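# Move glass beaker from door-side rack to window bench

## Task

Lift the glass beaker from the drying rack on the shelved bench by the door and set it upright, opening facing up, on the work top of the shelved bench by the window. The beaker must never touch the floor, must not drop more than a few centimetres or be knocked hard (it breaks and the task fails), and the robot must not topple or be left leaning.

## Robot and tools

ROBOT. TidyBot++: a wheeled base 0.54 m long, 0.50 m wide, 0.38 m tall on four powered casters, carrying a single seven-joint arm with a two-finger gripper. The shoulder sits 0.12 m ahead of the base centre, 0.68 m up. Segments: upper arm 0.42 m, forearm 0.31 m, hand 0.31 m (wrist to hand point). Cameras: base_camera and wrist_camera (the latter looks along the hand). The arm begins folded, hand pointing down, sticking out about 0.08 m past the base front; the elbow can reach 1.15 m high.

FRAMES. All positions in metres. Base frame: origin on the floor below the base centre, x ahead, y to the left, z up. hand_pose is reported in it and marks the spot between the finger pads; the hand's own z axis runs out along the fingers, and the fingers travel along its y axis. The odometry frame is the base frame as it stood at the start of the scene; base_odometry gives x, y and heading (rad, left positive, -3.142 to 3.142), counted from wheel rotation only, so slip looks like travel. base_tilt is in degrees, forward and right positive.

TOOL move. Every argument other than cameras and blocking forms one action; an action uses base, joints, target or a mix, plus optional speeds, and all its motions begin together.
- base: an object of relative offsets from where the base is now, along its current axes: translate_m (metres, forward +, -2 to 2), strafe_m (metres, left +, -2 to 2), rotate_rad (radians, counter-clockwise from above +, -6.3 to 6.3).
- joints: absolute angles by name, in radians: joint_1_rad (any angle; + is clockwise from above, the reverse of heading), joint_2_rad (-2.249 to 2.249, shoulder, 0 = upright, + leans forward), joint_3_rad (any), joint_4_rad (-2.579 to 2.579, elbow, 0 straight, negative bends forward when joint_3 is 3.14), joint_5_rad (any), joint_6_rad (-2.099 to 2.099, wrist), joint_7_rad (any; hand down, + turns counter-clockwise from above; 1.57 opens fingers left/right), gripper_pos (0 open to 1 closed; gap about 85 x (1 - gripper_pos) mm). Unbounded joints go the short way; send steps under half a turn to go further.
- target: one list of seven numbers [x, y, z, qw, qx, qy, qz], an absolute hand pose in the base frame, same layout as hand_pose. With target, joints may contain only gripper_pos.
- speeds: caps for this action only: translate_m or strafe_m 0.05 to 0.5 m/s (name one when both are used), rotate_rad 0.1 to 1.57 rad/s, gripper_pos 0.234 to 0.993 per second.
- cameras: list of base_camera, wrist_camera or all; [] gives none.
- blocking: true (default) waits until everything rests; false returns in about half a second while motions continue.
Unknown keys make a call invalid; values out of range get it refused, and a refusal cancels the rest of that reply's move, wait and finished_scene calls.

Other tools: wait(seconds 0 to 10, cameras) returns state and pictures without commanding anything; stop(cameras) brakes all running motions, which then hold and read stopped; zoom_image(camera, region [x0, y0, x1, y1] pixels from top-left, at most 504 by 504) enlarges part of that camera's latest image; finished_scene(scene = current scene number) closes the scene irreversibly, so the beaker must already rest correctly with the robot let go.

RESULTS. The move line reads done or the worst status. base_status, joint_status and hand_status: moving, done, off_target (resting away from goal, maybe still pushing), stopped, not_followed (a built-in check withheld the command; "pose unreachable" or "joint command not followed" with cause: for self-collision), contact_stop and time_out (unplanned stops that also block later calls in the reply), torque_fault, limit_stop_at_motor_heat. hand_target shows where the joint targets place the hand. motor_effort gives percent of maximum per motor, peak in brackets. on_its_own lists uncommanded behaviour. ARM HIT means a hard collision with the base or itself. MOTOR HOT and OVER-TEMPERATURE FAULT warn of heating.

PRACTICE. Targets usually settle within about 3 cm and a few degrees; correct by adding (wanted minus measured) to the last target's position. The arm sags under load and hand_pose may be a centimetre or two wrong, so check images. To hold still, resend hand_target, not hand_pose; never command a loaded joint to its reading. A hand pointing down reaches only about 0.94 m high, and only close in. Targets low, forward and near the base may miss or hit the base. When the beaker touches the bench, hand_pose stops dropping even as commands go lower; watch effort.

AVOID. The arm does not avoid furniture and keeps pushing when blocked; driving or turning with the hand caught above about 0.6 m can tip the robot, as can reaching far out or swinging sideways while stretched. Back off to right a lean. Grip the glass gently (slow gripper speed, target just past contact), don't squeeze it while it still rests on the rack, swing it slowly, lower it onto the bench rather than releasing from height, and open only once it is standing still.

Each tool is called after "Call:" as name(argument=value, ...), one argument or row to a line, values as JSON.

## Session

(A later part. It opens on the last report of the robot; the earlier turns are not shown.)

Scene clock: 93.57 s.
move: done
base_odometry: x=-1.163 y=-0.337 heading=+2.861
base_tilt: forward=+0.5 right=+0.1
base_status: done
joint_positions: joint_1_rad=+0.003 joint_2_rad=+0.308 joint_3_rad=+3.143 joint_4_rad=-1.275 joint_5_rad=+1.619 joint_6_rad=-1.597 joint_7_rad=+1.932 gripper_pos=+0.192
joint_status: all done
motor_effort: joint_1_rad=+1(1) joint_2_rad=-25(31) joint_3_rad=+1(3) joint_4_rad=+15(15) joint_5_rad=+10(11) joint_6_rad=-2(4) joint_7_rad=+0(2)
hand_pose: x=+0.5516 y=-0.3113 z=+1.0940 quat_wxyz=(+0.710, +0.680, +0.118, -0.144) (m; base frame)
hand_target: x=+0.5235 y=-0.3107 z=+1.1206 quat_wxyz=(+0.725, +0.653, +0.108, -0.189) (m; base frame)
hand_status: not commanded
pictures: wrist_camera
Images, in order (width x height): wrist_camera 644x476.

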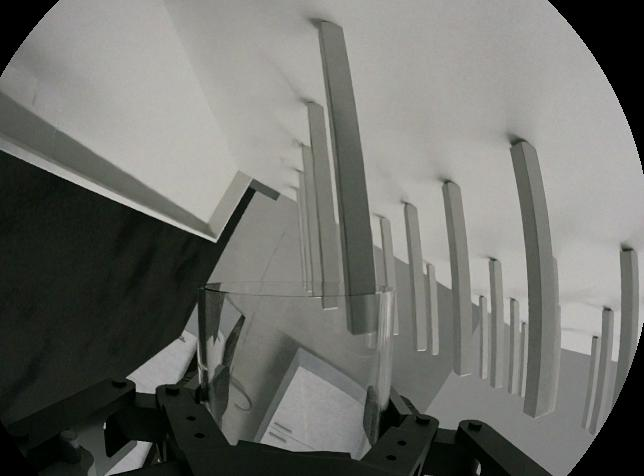

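Call:
move(
  joints={"joint_2_rad":0.24},
  base={"translate_m":-0.025},
  speeds={"translate_m":0.06},
  cameras=["wrist_camera"],
)

Scene clock: 95.67 s.
move: done
base_odometry: x=-1.138 y=-0.344 heading=+2.861
base_tilt: forward=+0.5 right=+0.2
base_status: done
joint_positions: joint_1_rad=+0.001 joint_2_rad=+0.262 joint_3_rad=+3.143 joint_4_rad=-1.275 joint_5_rad=+1.620 joint_6_rad=-1.601 joint_7_rad=+1.932 gripper_pos=+0.192
joint_status: all done
motor_effort: joint_1_rad=+1(3) joint_2_rad=-23(29) joint_3_rad=+0(3) joint_4_rad=+14(15) joint_5_rad=+10(10) joint_6_rad=-1(6) joint_7_rad=+0(2)
hand_pose: x=+0.5312 y=-0.3107 z=+1.1137 quat_wxyz=(+0.712, +0.683, +0.100, -0.130) (m; base frame)
hand_target: x=+0.5034 y=-0.3107 z=+1.1384 quat_wxyz=(+0.727, +0.657, +0.091, -0.174) (m; base frame)
hand_status: not commanded
pictures: wrist_camera
Images, in order (width x height): wrist_camera 644x476.

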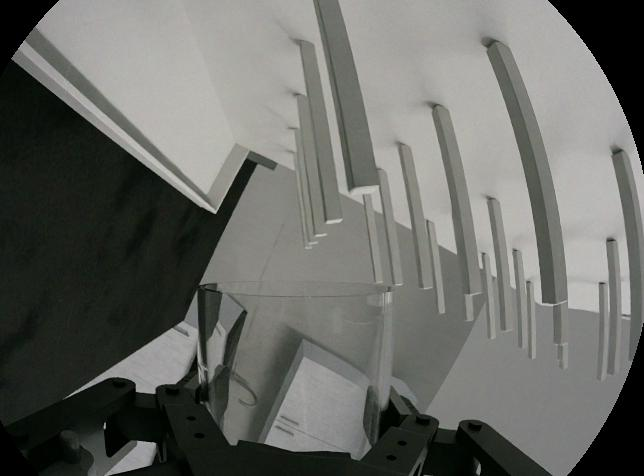

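Call:
move(
  base={"translate_m":-0.12},
  speeds={"translate_m":0.12},
  cameras=[],
)

Call:
move(
  base={"translate_m":-0.55},
  speeds={"translate_m":0.35},
  joints={"joint_2_rad":-0.38,"joint_4_rad":-1.95,"joint_7_rad":-0.05},
  cameras=[],
)

Call:
move(
  joints={"joint_6_rad":0.0},
  cameras=["wrist_camera"],
)

Scene clock: 98.27 s.
move: done
base_odometry: x=-1.023 y=-0.377 heading=+2.861
base_tilt: forward=+0.5 right=+0.1
base_status: done
joint_positions: joint_1_rad=+0.001 joint_2_rad=+0.257 joint_3_rad=+3.143 joint_4_rad=-1.275 joint_5_rad=+1.620 joint_6_rad=-1.601 joint_7_rad=+1.932 gripper_pos=+0.192
joint_status: not commanded
motor_effort: joint_1_rad=+0(1) joint_2_rad=-23(26) joint_3_rad=+1(2) joint_4_rad=+15(15) joint_5_rad=+9(11) joint_6_rad=-1(2) joint_7_rad=-1(2)
hand_pose: x=+0.5294 y=-0.3107 z=+1.1154 quat_wxyz=(+0.712, +0.683, +0.099, -0.128) (m; base frame)
hand_target: x=+0.5034 y=-0.3107 z=+1.1384 quat_wxyz=(+0.727, +0.657, +0.091, -0.174) (m; base frame)
hand_status: not commanded
pictures: none
No camera images: "cameras" was empty.

Scene clock: 101.03 s.
move: done
base_odometry: x=-0.494 y=-0.530 heading=+2.861
base_tilt: forward=+0.6 right=+0.1
base_status: done
joint_positions: joint_1_rad=+0.001 joint_2_rad=-0.378 joint_3_rad=+3.143 joint_4_rad=-1.924 joint_5_rad=+1.620 joint_6_rad=-1.602 joint_7_rad=+0.015 gripper_pos=+0.192
joint_status: all done
motor_effort: joint_1_rad=+0(2) joint_2_rad=-2(27) joint_3_rad=-2(3) joint_4_rad=+14(15) joint_5_rad=+10(11) joint_6_rad=-1(3) joint_7_rad=+0(2)
hand_pose: x=+0.2672 y=-0.3104 z=+1.0951 quat_wxyz=(+0.518, +0.477, -0.499, +0.506) (m; base frame)
hand_target: x=+0.2489 y=-0.3109 z=+1.1079 quat_wxyz=(+0.536, +0.434, -0.505, +0.519) (m; base frame)
hand_status: not commanded
pictures: none
No camera images: "cameras" was empty.

Scene clock: 103.23 s.
move: done
base_odometry: x=-0.494 y=-0.530 heading=+2.861
base_tilt: forward=+0.5 right=+0.1
base_status: not commanded
joint_positions: joint_1_rad=+0.000 joint_2_rad=-0.378 joint_3_rad=+3.145 joint_4_rad=-1.924 joint_5_rad=+1.620 joint_6_rad=-0.064 joint_7_rad=+0.012 gripper_pos=+0.192
joint_status: all done
motor_effort: joint_1_rad=+1(2) joint_2_rad=-7(8) joint_3_rad=+0(3) joint_4_rad=+20(20) joint_5_rad=+1(10) joint_6_rad=-1(4) joint_7_rad=-1(2)
hand_pose: x=+0.5884 y=-0.0210 z=+1.0890 quat_wxyz=(+0.045, +0.697, -0.003, +0.715) (m; base frame)
hand_target: x=+0.5887 y=-0.0068 z=+1.0727 quat_wxyz=(+0.027, +0.707, +0.018, +0.707) (m; base frame)
hand_status: not commanded
pictures: wrist_camera
Images, in order (width x height): wrist_camera 644x476.

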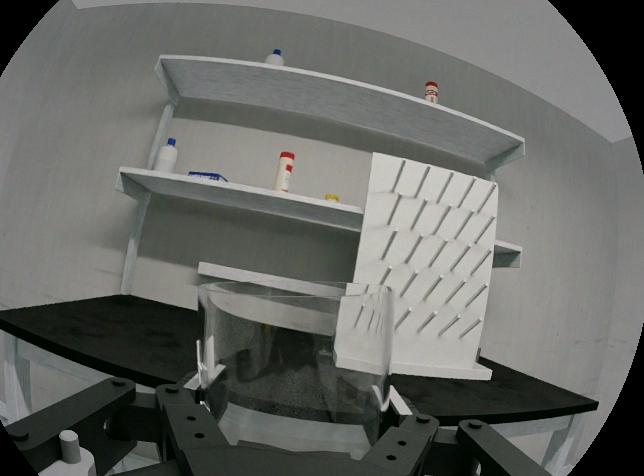

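Call:
move(
  joints={"joint_5_rad":0.0,"joint_7_rad":1.57,"joint_6_rad":0.08},
  base={"rotate_rad":-3.14},
  speeds={"rotate_rad":1.0},
)

Scene clock: 108.03 s.
move: done
base_odometry: x=-0.494 y=-0.530 heading=-0.279
base_tilt: forward=+0.5 right=+0.1
base_status: done
joint_positions: joint_1_rad=+0.000 joint_2_rad=-0.378 joint_3_rad=+3.147 joint_4_rad=-1.924 joint_5_rad=+0.077 joint_6_rad=-0.015 joint_7_rad=+1.508 gripper_pos=+0.192
joint_status: all done
motor_effort: joint_1_rad=+1(2) joint_2_rad=-7(9) joint_3_rad=+0(2) joint_4_rad=+20(20) joint_5_rad=+1(2) joint_6_rad=+8(10) joint_7_rad=-1(2)
hand_pose: x=+0.5893 y=-0.0024 z=+1.0835 quat_wxyz=(+0.007, +0.704, +0.002, +0.710) (m; base frame)
hand_target: x=+0.5877 y=-0.0065 z=+1.0980 quat_wxyz=(+0.003, +0.678, -0.006, +0.735) (m; base frame)
hand_status: not commanded
pictures: base_camera, wrist_camera
Images, in order (width x height): base_camera 644x364, wrist_camera 644x476.

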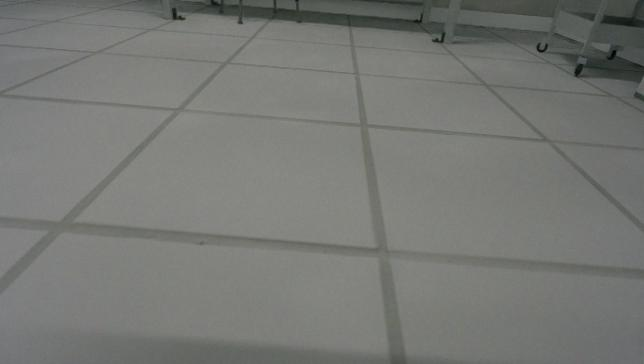

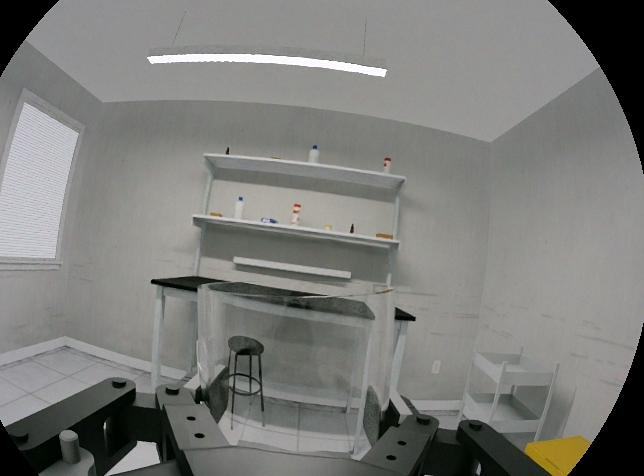

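Call:
move(
  base={"translate_m":1.3},
  speeds={"translate_m":0.4},
)

Scene clock: 113.80 s.
move: done
base_odometry: x=+0.756 y=-0.887 heading=-0.279
base_tilt: forward=+0.5 right=+0.1
base_status: done
joint_positions: joint_1_rad=+0.000 joint_2_rad=-0.378 joint_3_rad=+3.147 joint_4_rad=-1.925 joint_5_rad=+0.077 joint_6_rad=-0.011 joint_7_rad=+1.508 gripper_pos=+0.192
joint_status: not commanded
motor_effort: joint_1_rad=+0(1) joint_2_rad=-8(10) joint_3_rad=+0(1) joint_4_rad=+20(21) joint_5_rad=+0(1) joint_6_rad=+8(9) joint_7_rad=-1(2)
hand_pose: x=+0.5891 y=-0.0023 z=+1.0843 quat_wxyz=(+0.007, +0.703, +0.002, +0.712) (m; base frame)
hand_target: x=+0.5877 y=-0.0065 z=+1.0980 quat_wxyz=(+0.003, +0.678, -0.006, +0.735) (m; base frame)
hand_status: not commanded
pictures: base_camera, wrist_camera
Images, in order (width x height): base_camera 644x364, wrist_camera 644x476.

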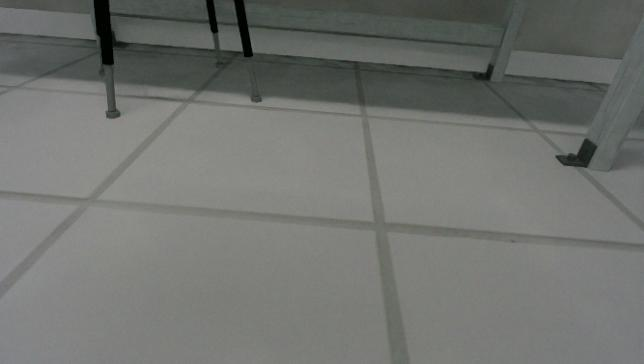

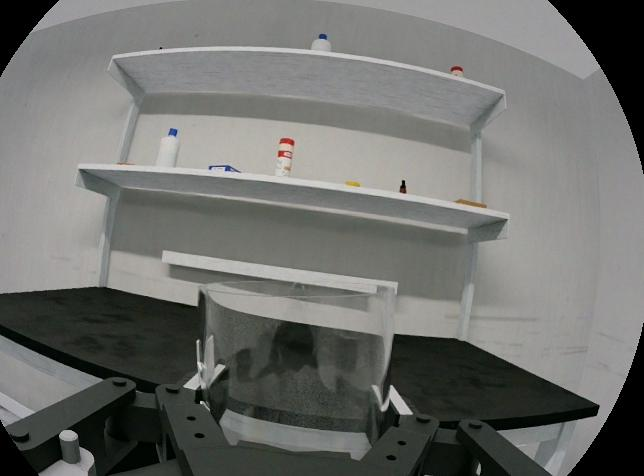

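Call:
move(
  base={"translate_m":0.4},
  speeds={"translate_m":0.25},
  joints={"joint_4_rad":-2.15,"joint_6_rad":0.28},
)

Scene clock: 117.57 s.
move: done
base_odometry: x=+1.140 y=-0.998 heading=-0.280
base_tilt: forward=+0.5 right=+0.1
base_status: done
joint_positions: joint_1_rad=+0.000 joint_2_rad=-0.379 joint_3_rad=+3.147 joint_4_rad=-2.127 joint_5_rad=+0.077 joint_6_rad=+0.185 joint_7_rad=+1.508 gripper_pos=+0.192
joint_status: all done
motor_effort: joint_1_rad=+1(1) joint_2_rad=-7(10) joint_3_rad=+0(1) joint_4_rad=+20(22) joint_5_rad=+0(1) joint_6_rad=+9(10) joint_7_rad=-1(2)
hand_pose: x=+0.5841 y=+0.0026 z=+1.0195 quat_wxyz=(+0.001, +0.704, +0.007, +0.710) (m; base frame)
hand_target: x=+0.5815 y=-0.0062 z=+1.0355 quat_wxyz=(+0.003, +0.678, -0.006, +0.735) (m; base frame)
hand_status: not commanded
pictures: base_camera, wrist_camera
Images, in order (width x height): base_camera 644x364, wrist_camera 644x476.

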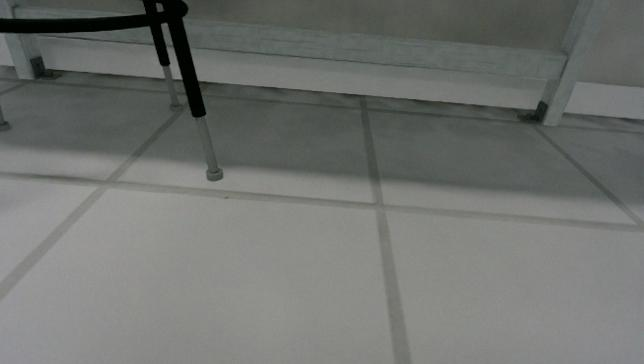

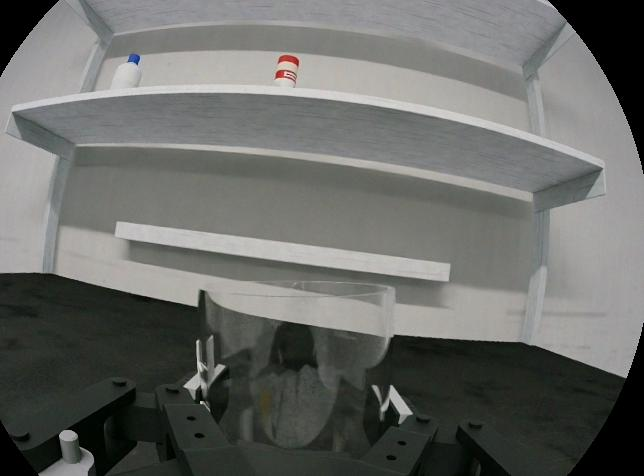

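Call:
move(
  joints={"joint_4_rad":-2.25,"joint_6_rad":0.38},
  cameras=[],
)

Call:
move(
  joints={"joint_4_rad":-2.3,"joint_6_rad":0.42},
  cameras=["wrist_camera"],
)

Scene clock: 119.83 s.
move: done
base_odometry: x=+1.140 y=-0.998 heading=-0.280
base_tilt: forward=+0.5 right=+0.1
base_status: not commanded
joint_positions: joint_1_rad=+0.000 joint_2_rad=-0.379 joint_3_rad=+3.147 joint_4_rad=-2.229 joint_5_rad=+0.077 joint_6_rad=+0.283 joint_7_rad=+1.508 gripper_pos=+0.192
joint_status: all done
motor_effort: joint_1_rad=+1(1) joint_2_rad=-7(8) joint_3_rad=+0(2) joint_4_rad=+19(21) joint_5_rad=+0(1) joint_6_rad=+9(10) joint_7_rad=-2(2)
hand_pose: x=+0.5768 y=+0.0049 z=+0.9869 quat_wxyz=(-0.002, +0.706, +0.009, +0.708) (m; base frame)
hand_target: x=+0.5737 y=-0.0059 z=+1.0051 quat_wxyz=(+0.003, +0.678, -0.006, +0.735) (m; base frame)
hand_status: not commanded
pictures: none
No camera images: "cameras" was empty.

Scene clock: 120.83 s.
move: done
base_odometry: x=+1.140 y=-0.998 heading=-0.280
base_tilt: forward=+0.6 right=+0.1
base_status: not commanded
joint_positions: joint_1_rad=+0.000 joint_2_rad=-0.379 joint_3_rad=+3.147 joint_4_rad=-2.279 joint_5_rad=+0.077 joint_6_rad=+0.327 joint_7_rad=+1.508 gripper_pos=+0.192
joint_status: all done
motor_effort: joint_1_rad=+0(1) joint_2_rad=-6(7) joint_3_rad=+0(1) joint_4_rad=+19(20) joint_5_rad=+0(1) joint_6_rad=+8(9) joint_7_rad=+0(2)
hand_pose: x=+0.5721 y=+0.0060 z=+0.9699 quat_wxyz=(-0.004, +0.708, +0.010, +0.706) (m; base frame)
hand_target: x=+0.5690 y=-0.0058 z=+0.9871 quat_wxyz=(+0.003, +0.682, -0.006, +0.732) (m; base frame)
hand_status: not commanded
pictures: wrist_camera
Images, in order (width x height): wrist_camera 644x476.

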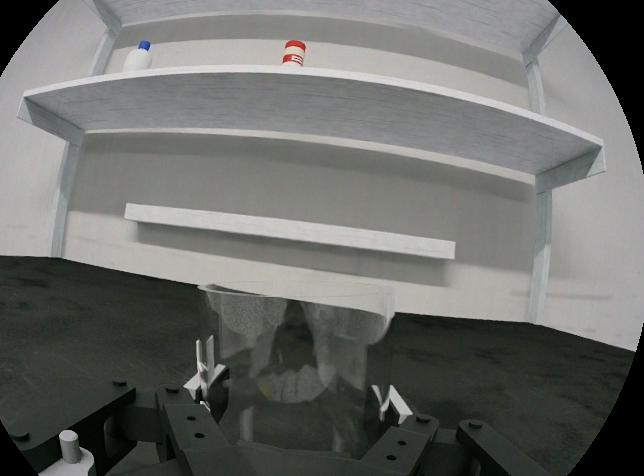

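Call:
move(
  joints={"joint_4_rad":-2.33,"joint_6_rad":0.44},
  cameras=[],
)

Call:
move(
  joints={"joint_4_rad":-2.36,"joint_6_rad":0.46},
  cameras=["wrist_camera"],
)

Scene clock: 122.37 s.
move: done
base_odometry: x=+1.140 y=-0.998 heading=-0.280
base_tilt: forward=+0.6 right=+0.2
base_status: not commanded
joint_positions: joint_1_rad=+0.000 joint_2_rad=-0.379 joint_3_rad=+3.147 joint_4_rad=-2.299 joint_5_rad=+0.076 joint_6_rad=+0.358 joint_7_rad=+1.508 gripper_pos=+0.192
joint_status: all done
motor_effort: joint_1_rad=+0(1) joint_2_rad=-7(7) joint_3_rad=-1(1) joint_4_rad=+18(20) joint_5_rad=+0(1) joint_6_rad=+7(10) joint_7_rad=-1(2)
hand_pose: x=+0.5700 y=+0.0066 z=+0.9680 quat_wxyz=(-0.005, +0.704, +0.010, +0.710) (m; base frame)
hand_target: x=+0.5658 y=-0.0057 z=+0.9751 quat_wxyz=(+0.003, +0.685, -0.006, +0.728) (m; base frame)
hand_status: not commanded
pictures: none
No camera images: "cameras" was empty.

Scene clock: 123.00 s.
move: done
base_odometry: x=+1.140 y=-0.998 heading=-0.280
base_tilt: forward=+0.5 right=+0.1
base_status: not commanded
joint_positions: joint_1_rad=+0.000 joint_2_rad=-0.379 joint_3_rad=+3.147 joint_4_rad=-2.317 joint_5_rad=+0.074 joint_6_rad=+0.394 joint_7_rad=+1.508 gripper_pos=+0.192
joint_status: all done
motor_effort: joint_1_rad=+0(0) joint_2_rad=-5(6) joint_3_rad=+0(1) joint_4_rad=+16(18) joint_5_rad=+0(1) joint_6_rad=+5(8) joint_7_rad=+0(2)
hand_pose: x=+0.5679 y=+0.0072 z=+0.9682 quat_wxyz=(-0.007, +0.698, +0.010, +0.716) (m; base frame)
hand_target: x=+0.5624 y=-0.0056 z=+0.9633 quat_wxyz=(+0.003, +0.689, -0.006, +0.725) (m; base frame)
hand_status: not commanded
pictures: wrist_camera
Images, in order (width x height): wrist_camera 644x476.

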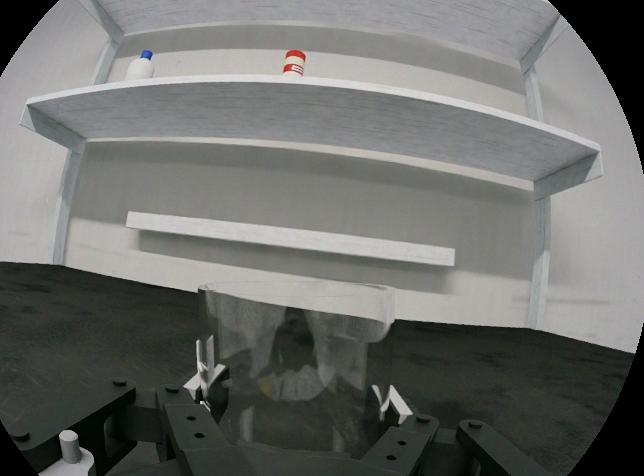

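Call:
move(
  joints={"joint_4_rad":-2.335,"joint_6_rad":0.43},
  cameras=[],
)

Call:
move(
  joints={"gripper_pos":0.1},
  speeds={"gripper_pos":0.234},
  cameras=["wrist_camera"],
)

Scene clock: 124.57 s.
move: done
base_odometry: x=+1.140 y=-0.998 heading=-0.280
base_tilt: forward=+0.6 right=+0.1
base_status: not commanded
joint_positions: joint_1_rad=+0.000 joint_2_rad=-0.379 joint_3_rad=+3.147 joint_4_rad=-2.317 joint_5_rad=+0.074 joint_6_rad=+0.394 joint_7_rad=+1.508 gripper_pos=+0.192
joint_status: all done
motor_effort: joint_1_rad=+0(0) joint_2_rad=-4(5) joint_3_rad=+0(1) joint_4_rad=+16(16) joint_5_rad=+1(1) joint_6_rad=+6(7) joint_7_rad=-2(2)
hand_pose: x=+0.5679 y=+0.0072 z=+0.9683 quat_wxyz=(-0.007, +0.698, +0.010, +0.716) (m; base frame)
hand_target: x=+0.5655 y=-0.0056 z=+0.9690 quat_wxyz=(+0.003, +0.691, -0.006, +0.723) (m; base frame)
hand_status: not commanded
pictures: none
No camera images: "cameras" was empty.

Scene clock: 125.47 s.
move: done
base_odometry: x=+1.140 y=-0.998 heading=-0.280
base_tilt: forward=+0.5 right=+0.1
base_status: not commanded
joint_positions: joint_1_rad=+0.000 joint_2_rad=-0.379 joint_3_rad=+3.147 joint_4_rad=-2.317 joint_5_rad=+0.074 joint_6_rad=+0.394 joint_7_rad=+1.509 gripper_pos=+0.100
joint_status: all done
motor_effort: joint_1_rad=+1(1) joint_2_rad=-5(6) joint_3_rad=+0(1) joint_4_rad=+18(18) joint_5_rad=+0(1) joint_6_rad=+8(9) joint_7_rad=-1(2)
hand_pose: x=+0.5679 y=+0.0072 z=+0.9682 quat_wxyz=(-0.006, +0.698, +0.010, +0.716) (m; base frame)
hand_target: x=+0.5655 y=-0.0056 z=+0.9690 quat_wxyz=(+0.003, +0.691, -0.006, +0.723) (m; base frame)
hand_status: not commanded
pictures: wrist_camera
Images, in order (width x height): wrist_camera 644x476.

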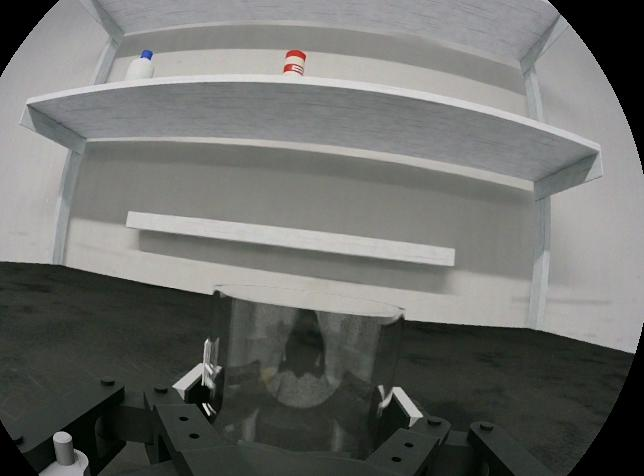

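Call:
move(
  joints={"gripper_pos":0.0},
  speeds={"gripper_pos":0.234},
  cameras=["wrist_camera"],
)

Scene clock: 126.73 s.
move: done
base_odometry: x=+1.140 y=-0.998 heading=-0.280
base_tilt: forward=+0.6 right=+0.1
base_status: not commanded
joint_positions: joint_1_rad=+0.000 joint_2_rad=-0.379 joint_3_rad=+3.147 joint_4_rad=-2.317 joint_5_rad=+0.074 joint_6_rad=+0.394 joint_7_rad=+1.509 gripper_pos=+0.000
joint_status: all done
motor_effort: joint_1_rad=+0(1) joint_2_rad=-6(6) joint_3_rad=+1(1) joint_4_rad=+18(18) joint_5_rad=+0(1) joint_6_rad=+7(8) joint_7_rad=-1(2)
hand_pose: x=+0.5679 y=+0.0072 z=+0.9682 quat_wxyz=(-0.006, +0.698, +0.010, +0.716) (m; base frame)
hand_target: x=+0.5655 y=-0.0056 z=+0.9690 quat_wxyz=(+0.003, +0.691, -0.006, +0.723) (m; base frame)
hand_status: not commanded
pictures: wrist_camera
Images, in order (width x height): wrist_camera 644x476.

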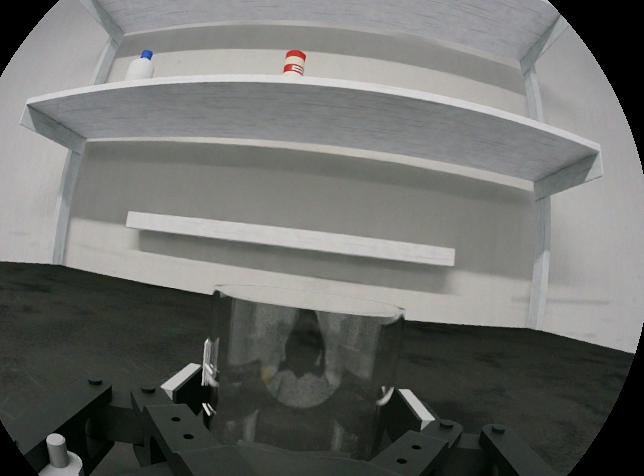

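Call:
move(
  base={"strafe_m":-0.004},
  speeds={"strafe_m":0.05},
  cameras=[],
)

Call:
move(
  base={"translate_m":-0.08},
  speeds={"translate_m":0.06},
  cameras=["wrist_camera"],
)

Call:
move(
  base={"translate_m":-0.25},
  speeds={"translate_m":0.3},
  cameras=["wrist_camera"],
)

Scene clock: 128.60 s.
move: done
base_odometry: x=+1.140 y=-1.002 heading=-0.280
base_tilt: forward=+0.5 right=+0.1
base_status: done
joint_positions: joint_1_rad=+0.000 joint_2_rad=-0.379 joint_3_rad=+3.148 joint_4_rad=-2.317 joint_5_rad=+0.074 joint_6_rad=+0.394 joint_7_rad=+1.509 gripper_pos=+0.000
joint_status: not commanded
motor_effort: joint_1_rad=+0(1) joint_2_rad=-6(6) joint_3_rad=+0(2) joint_4_rad=+18(18) joint_5_rad=+0(1) joint_6_rad=+8(8) joint_7_rad=-1(2)
hand_pose: x=+0.5679 y=+0.0070 z=+0.9682 quat_wxyz=(-0.006, +0.698, +0.010, +0.716) (m; base frame)
hand_target: x=+0.5655 y=-0.0056 z=+0.9690 quat_wxyz=(+0.003, +0.691, -0.006, +0.723) (m; base frame)
hand_status: not commanded
pictures: none
No camera images: "cameras" was empty.

Scene clock: 130.40 s.
move: done
base_odometry: x=+1.062 y=-0.980 heading=-0.280
base_tilt: forward=+0.5 right=+0.1
base_status: done
joint_positions: joint_1_rad=+0.000 joint_2_rad=-0.379 joint_3_rad=+3.148 joint_4_rad=-2.317 joint_5_rad=+0.074 joint_6_rad=+0.394 joint_7_rad=+1.509 gripper_pos=+0.000
joint_status: not commanded
motor_effort: joint_1_rad=+1(1) joint_2_rad=-6(9) joint_3_rad=+0(1) joint_4_rad=+18(18) joint_5_rad=+1(1) joint_6_rad=+7(9) joint_7_rad=+0(2)
hand_pose: x=+0.5679 y=+0.0070 z=+0.9683 quat_wxyz=(-0.006, +0.698, +0.010, +0.716) (m; base frame)
hand_target: x=+0.5655 y=-0.0056 z=+0.9690 quat_wxyz=(+0.003, +0.691, -0.006, +0.723) (m; base frame)
hand_status: not commanded
pictures: wrist_camera
Images, in order (width x height): wrist_camera 644x476.

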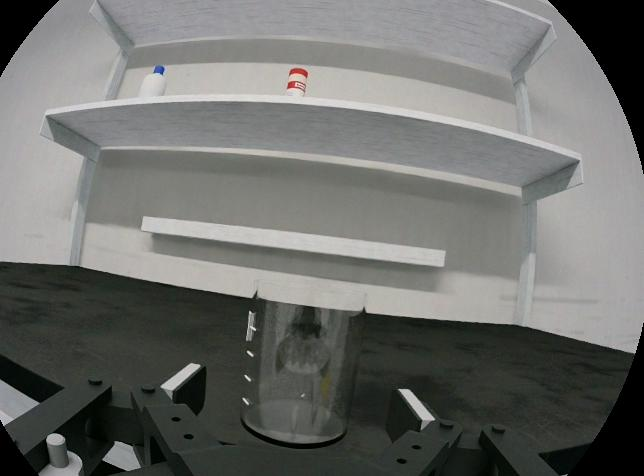

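Scene clock: 132.17 s.
move: done
base_odometry: x=+0.822 y=-0.911 heading=-0.280
base_tilt: forward=+0.5 right=+0.1
base_status: done
joint_positions: joint_1_rad=+0.000 joint_2_rad=-0.379 joint_3_rad=+3.148 joint_4_rad=-2.317 joint_5_rad=+0.074 joint_6_rad=+0.394 joint_7_rad=+1.509 gripper_pos=+0.000
joint_status: not commanded
motor_effort: joint_1_rad=+1(1) joint_2_rad=-6(9) joint_3_rad=+0(1) joint_4_rad=+18(18) joint_5_rad=+0(1) joint_6_rad=+7(9) joint_7_rad=-1(2)
hand_pose: x=+0.5679 y=+0.0070 z=+0.9683 quat_wxyz=(-0.006, +0.698, +0.010, +0.716) (m; base frame)
hand_target: x=+0.5655 y=-0.0056 z=+0.9690 quat_wxyz=(+0.003, +0.691, -0.006, +0.723) (m; base frame)
hand_status: not commanded
pictures: wrist_camera
Images, in order (width x height): wrist_camera 644x476.

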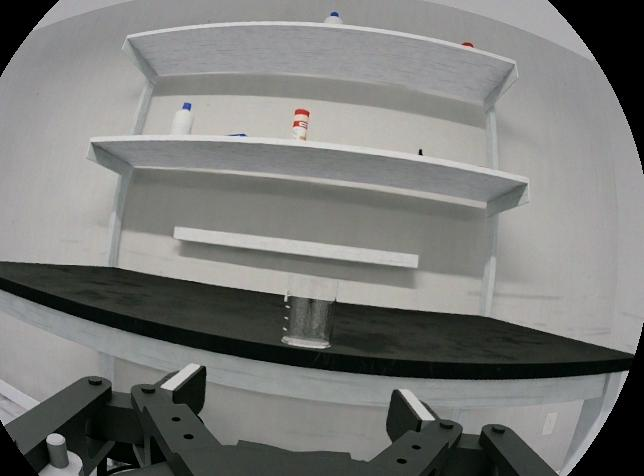

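Call:
zoom_image(
  camera="wrist_camera",
  region=[240, 260, 380, 370],
)

Scaled by 3.600.

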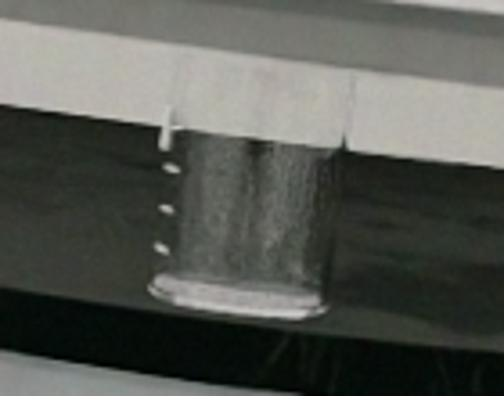

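Call:
finished_scene(
  scene=2,
)

The scene is finished: the task was done.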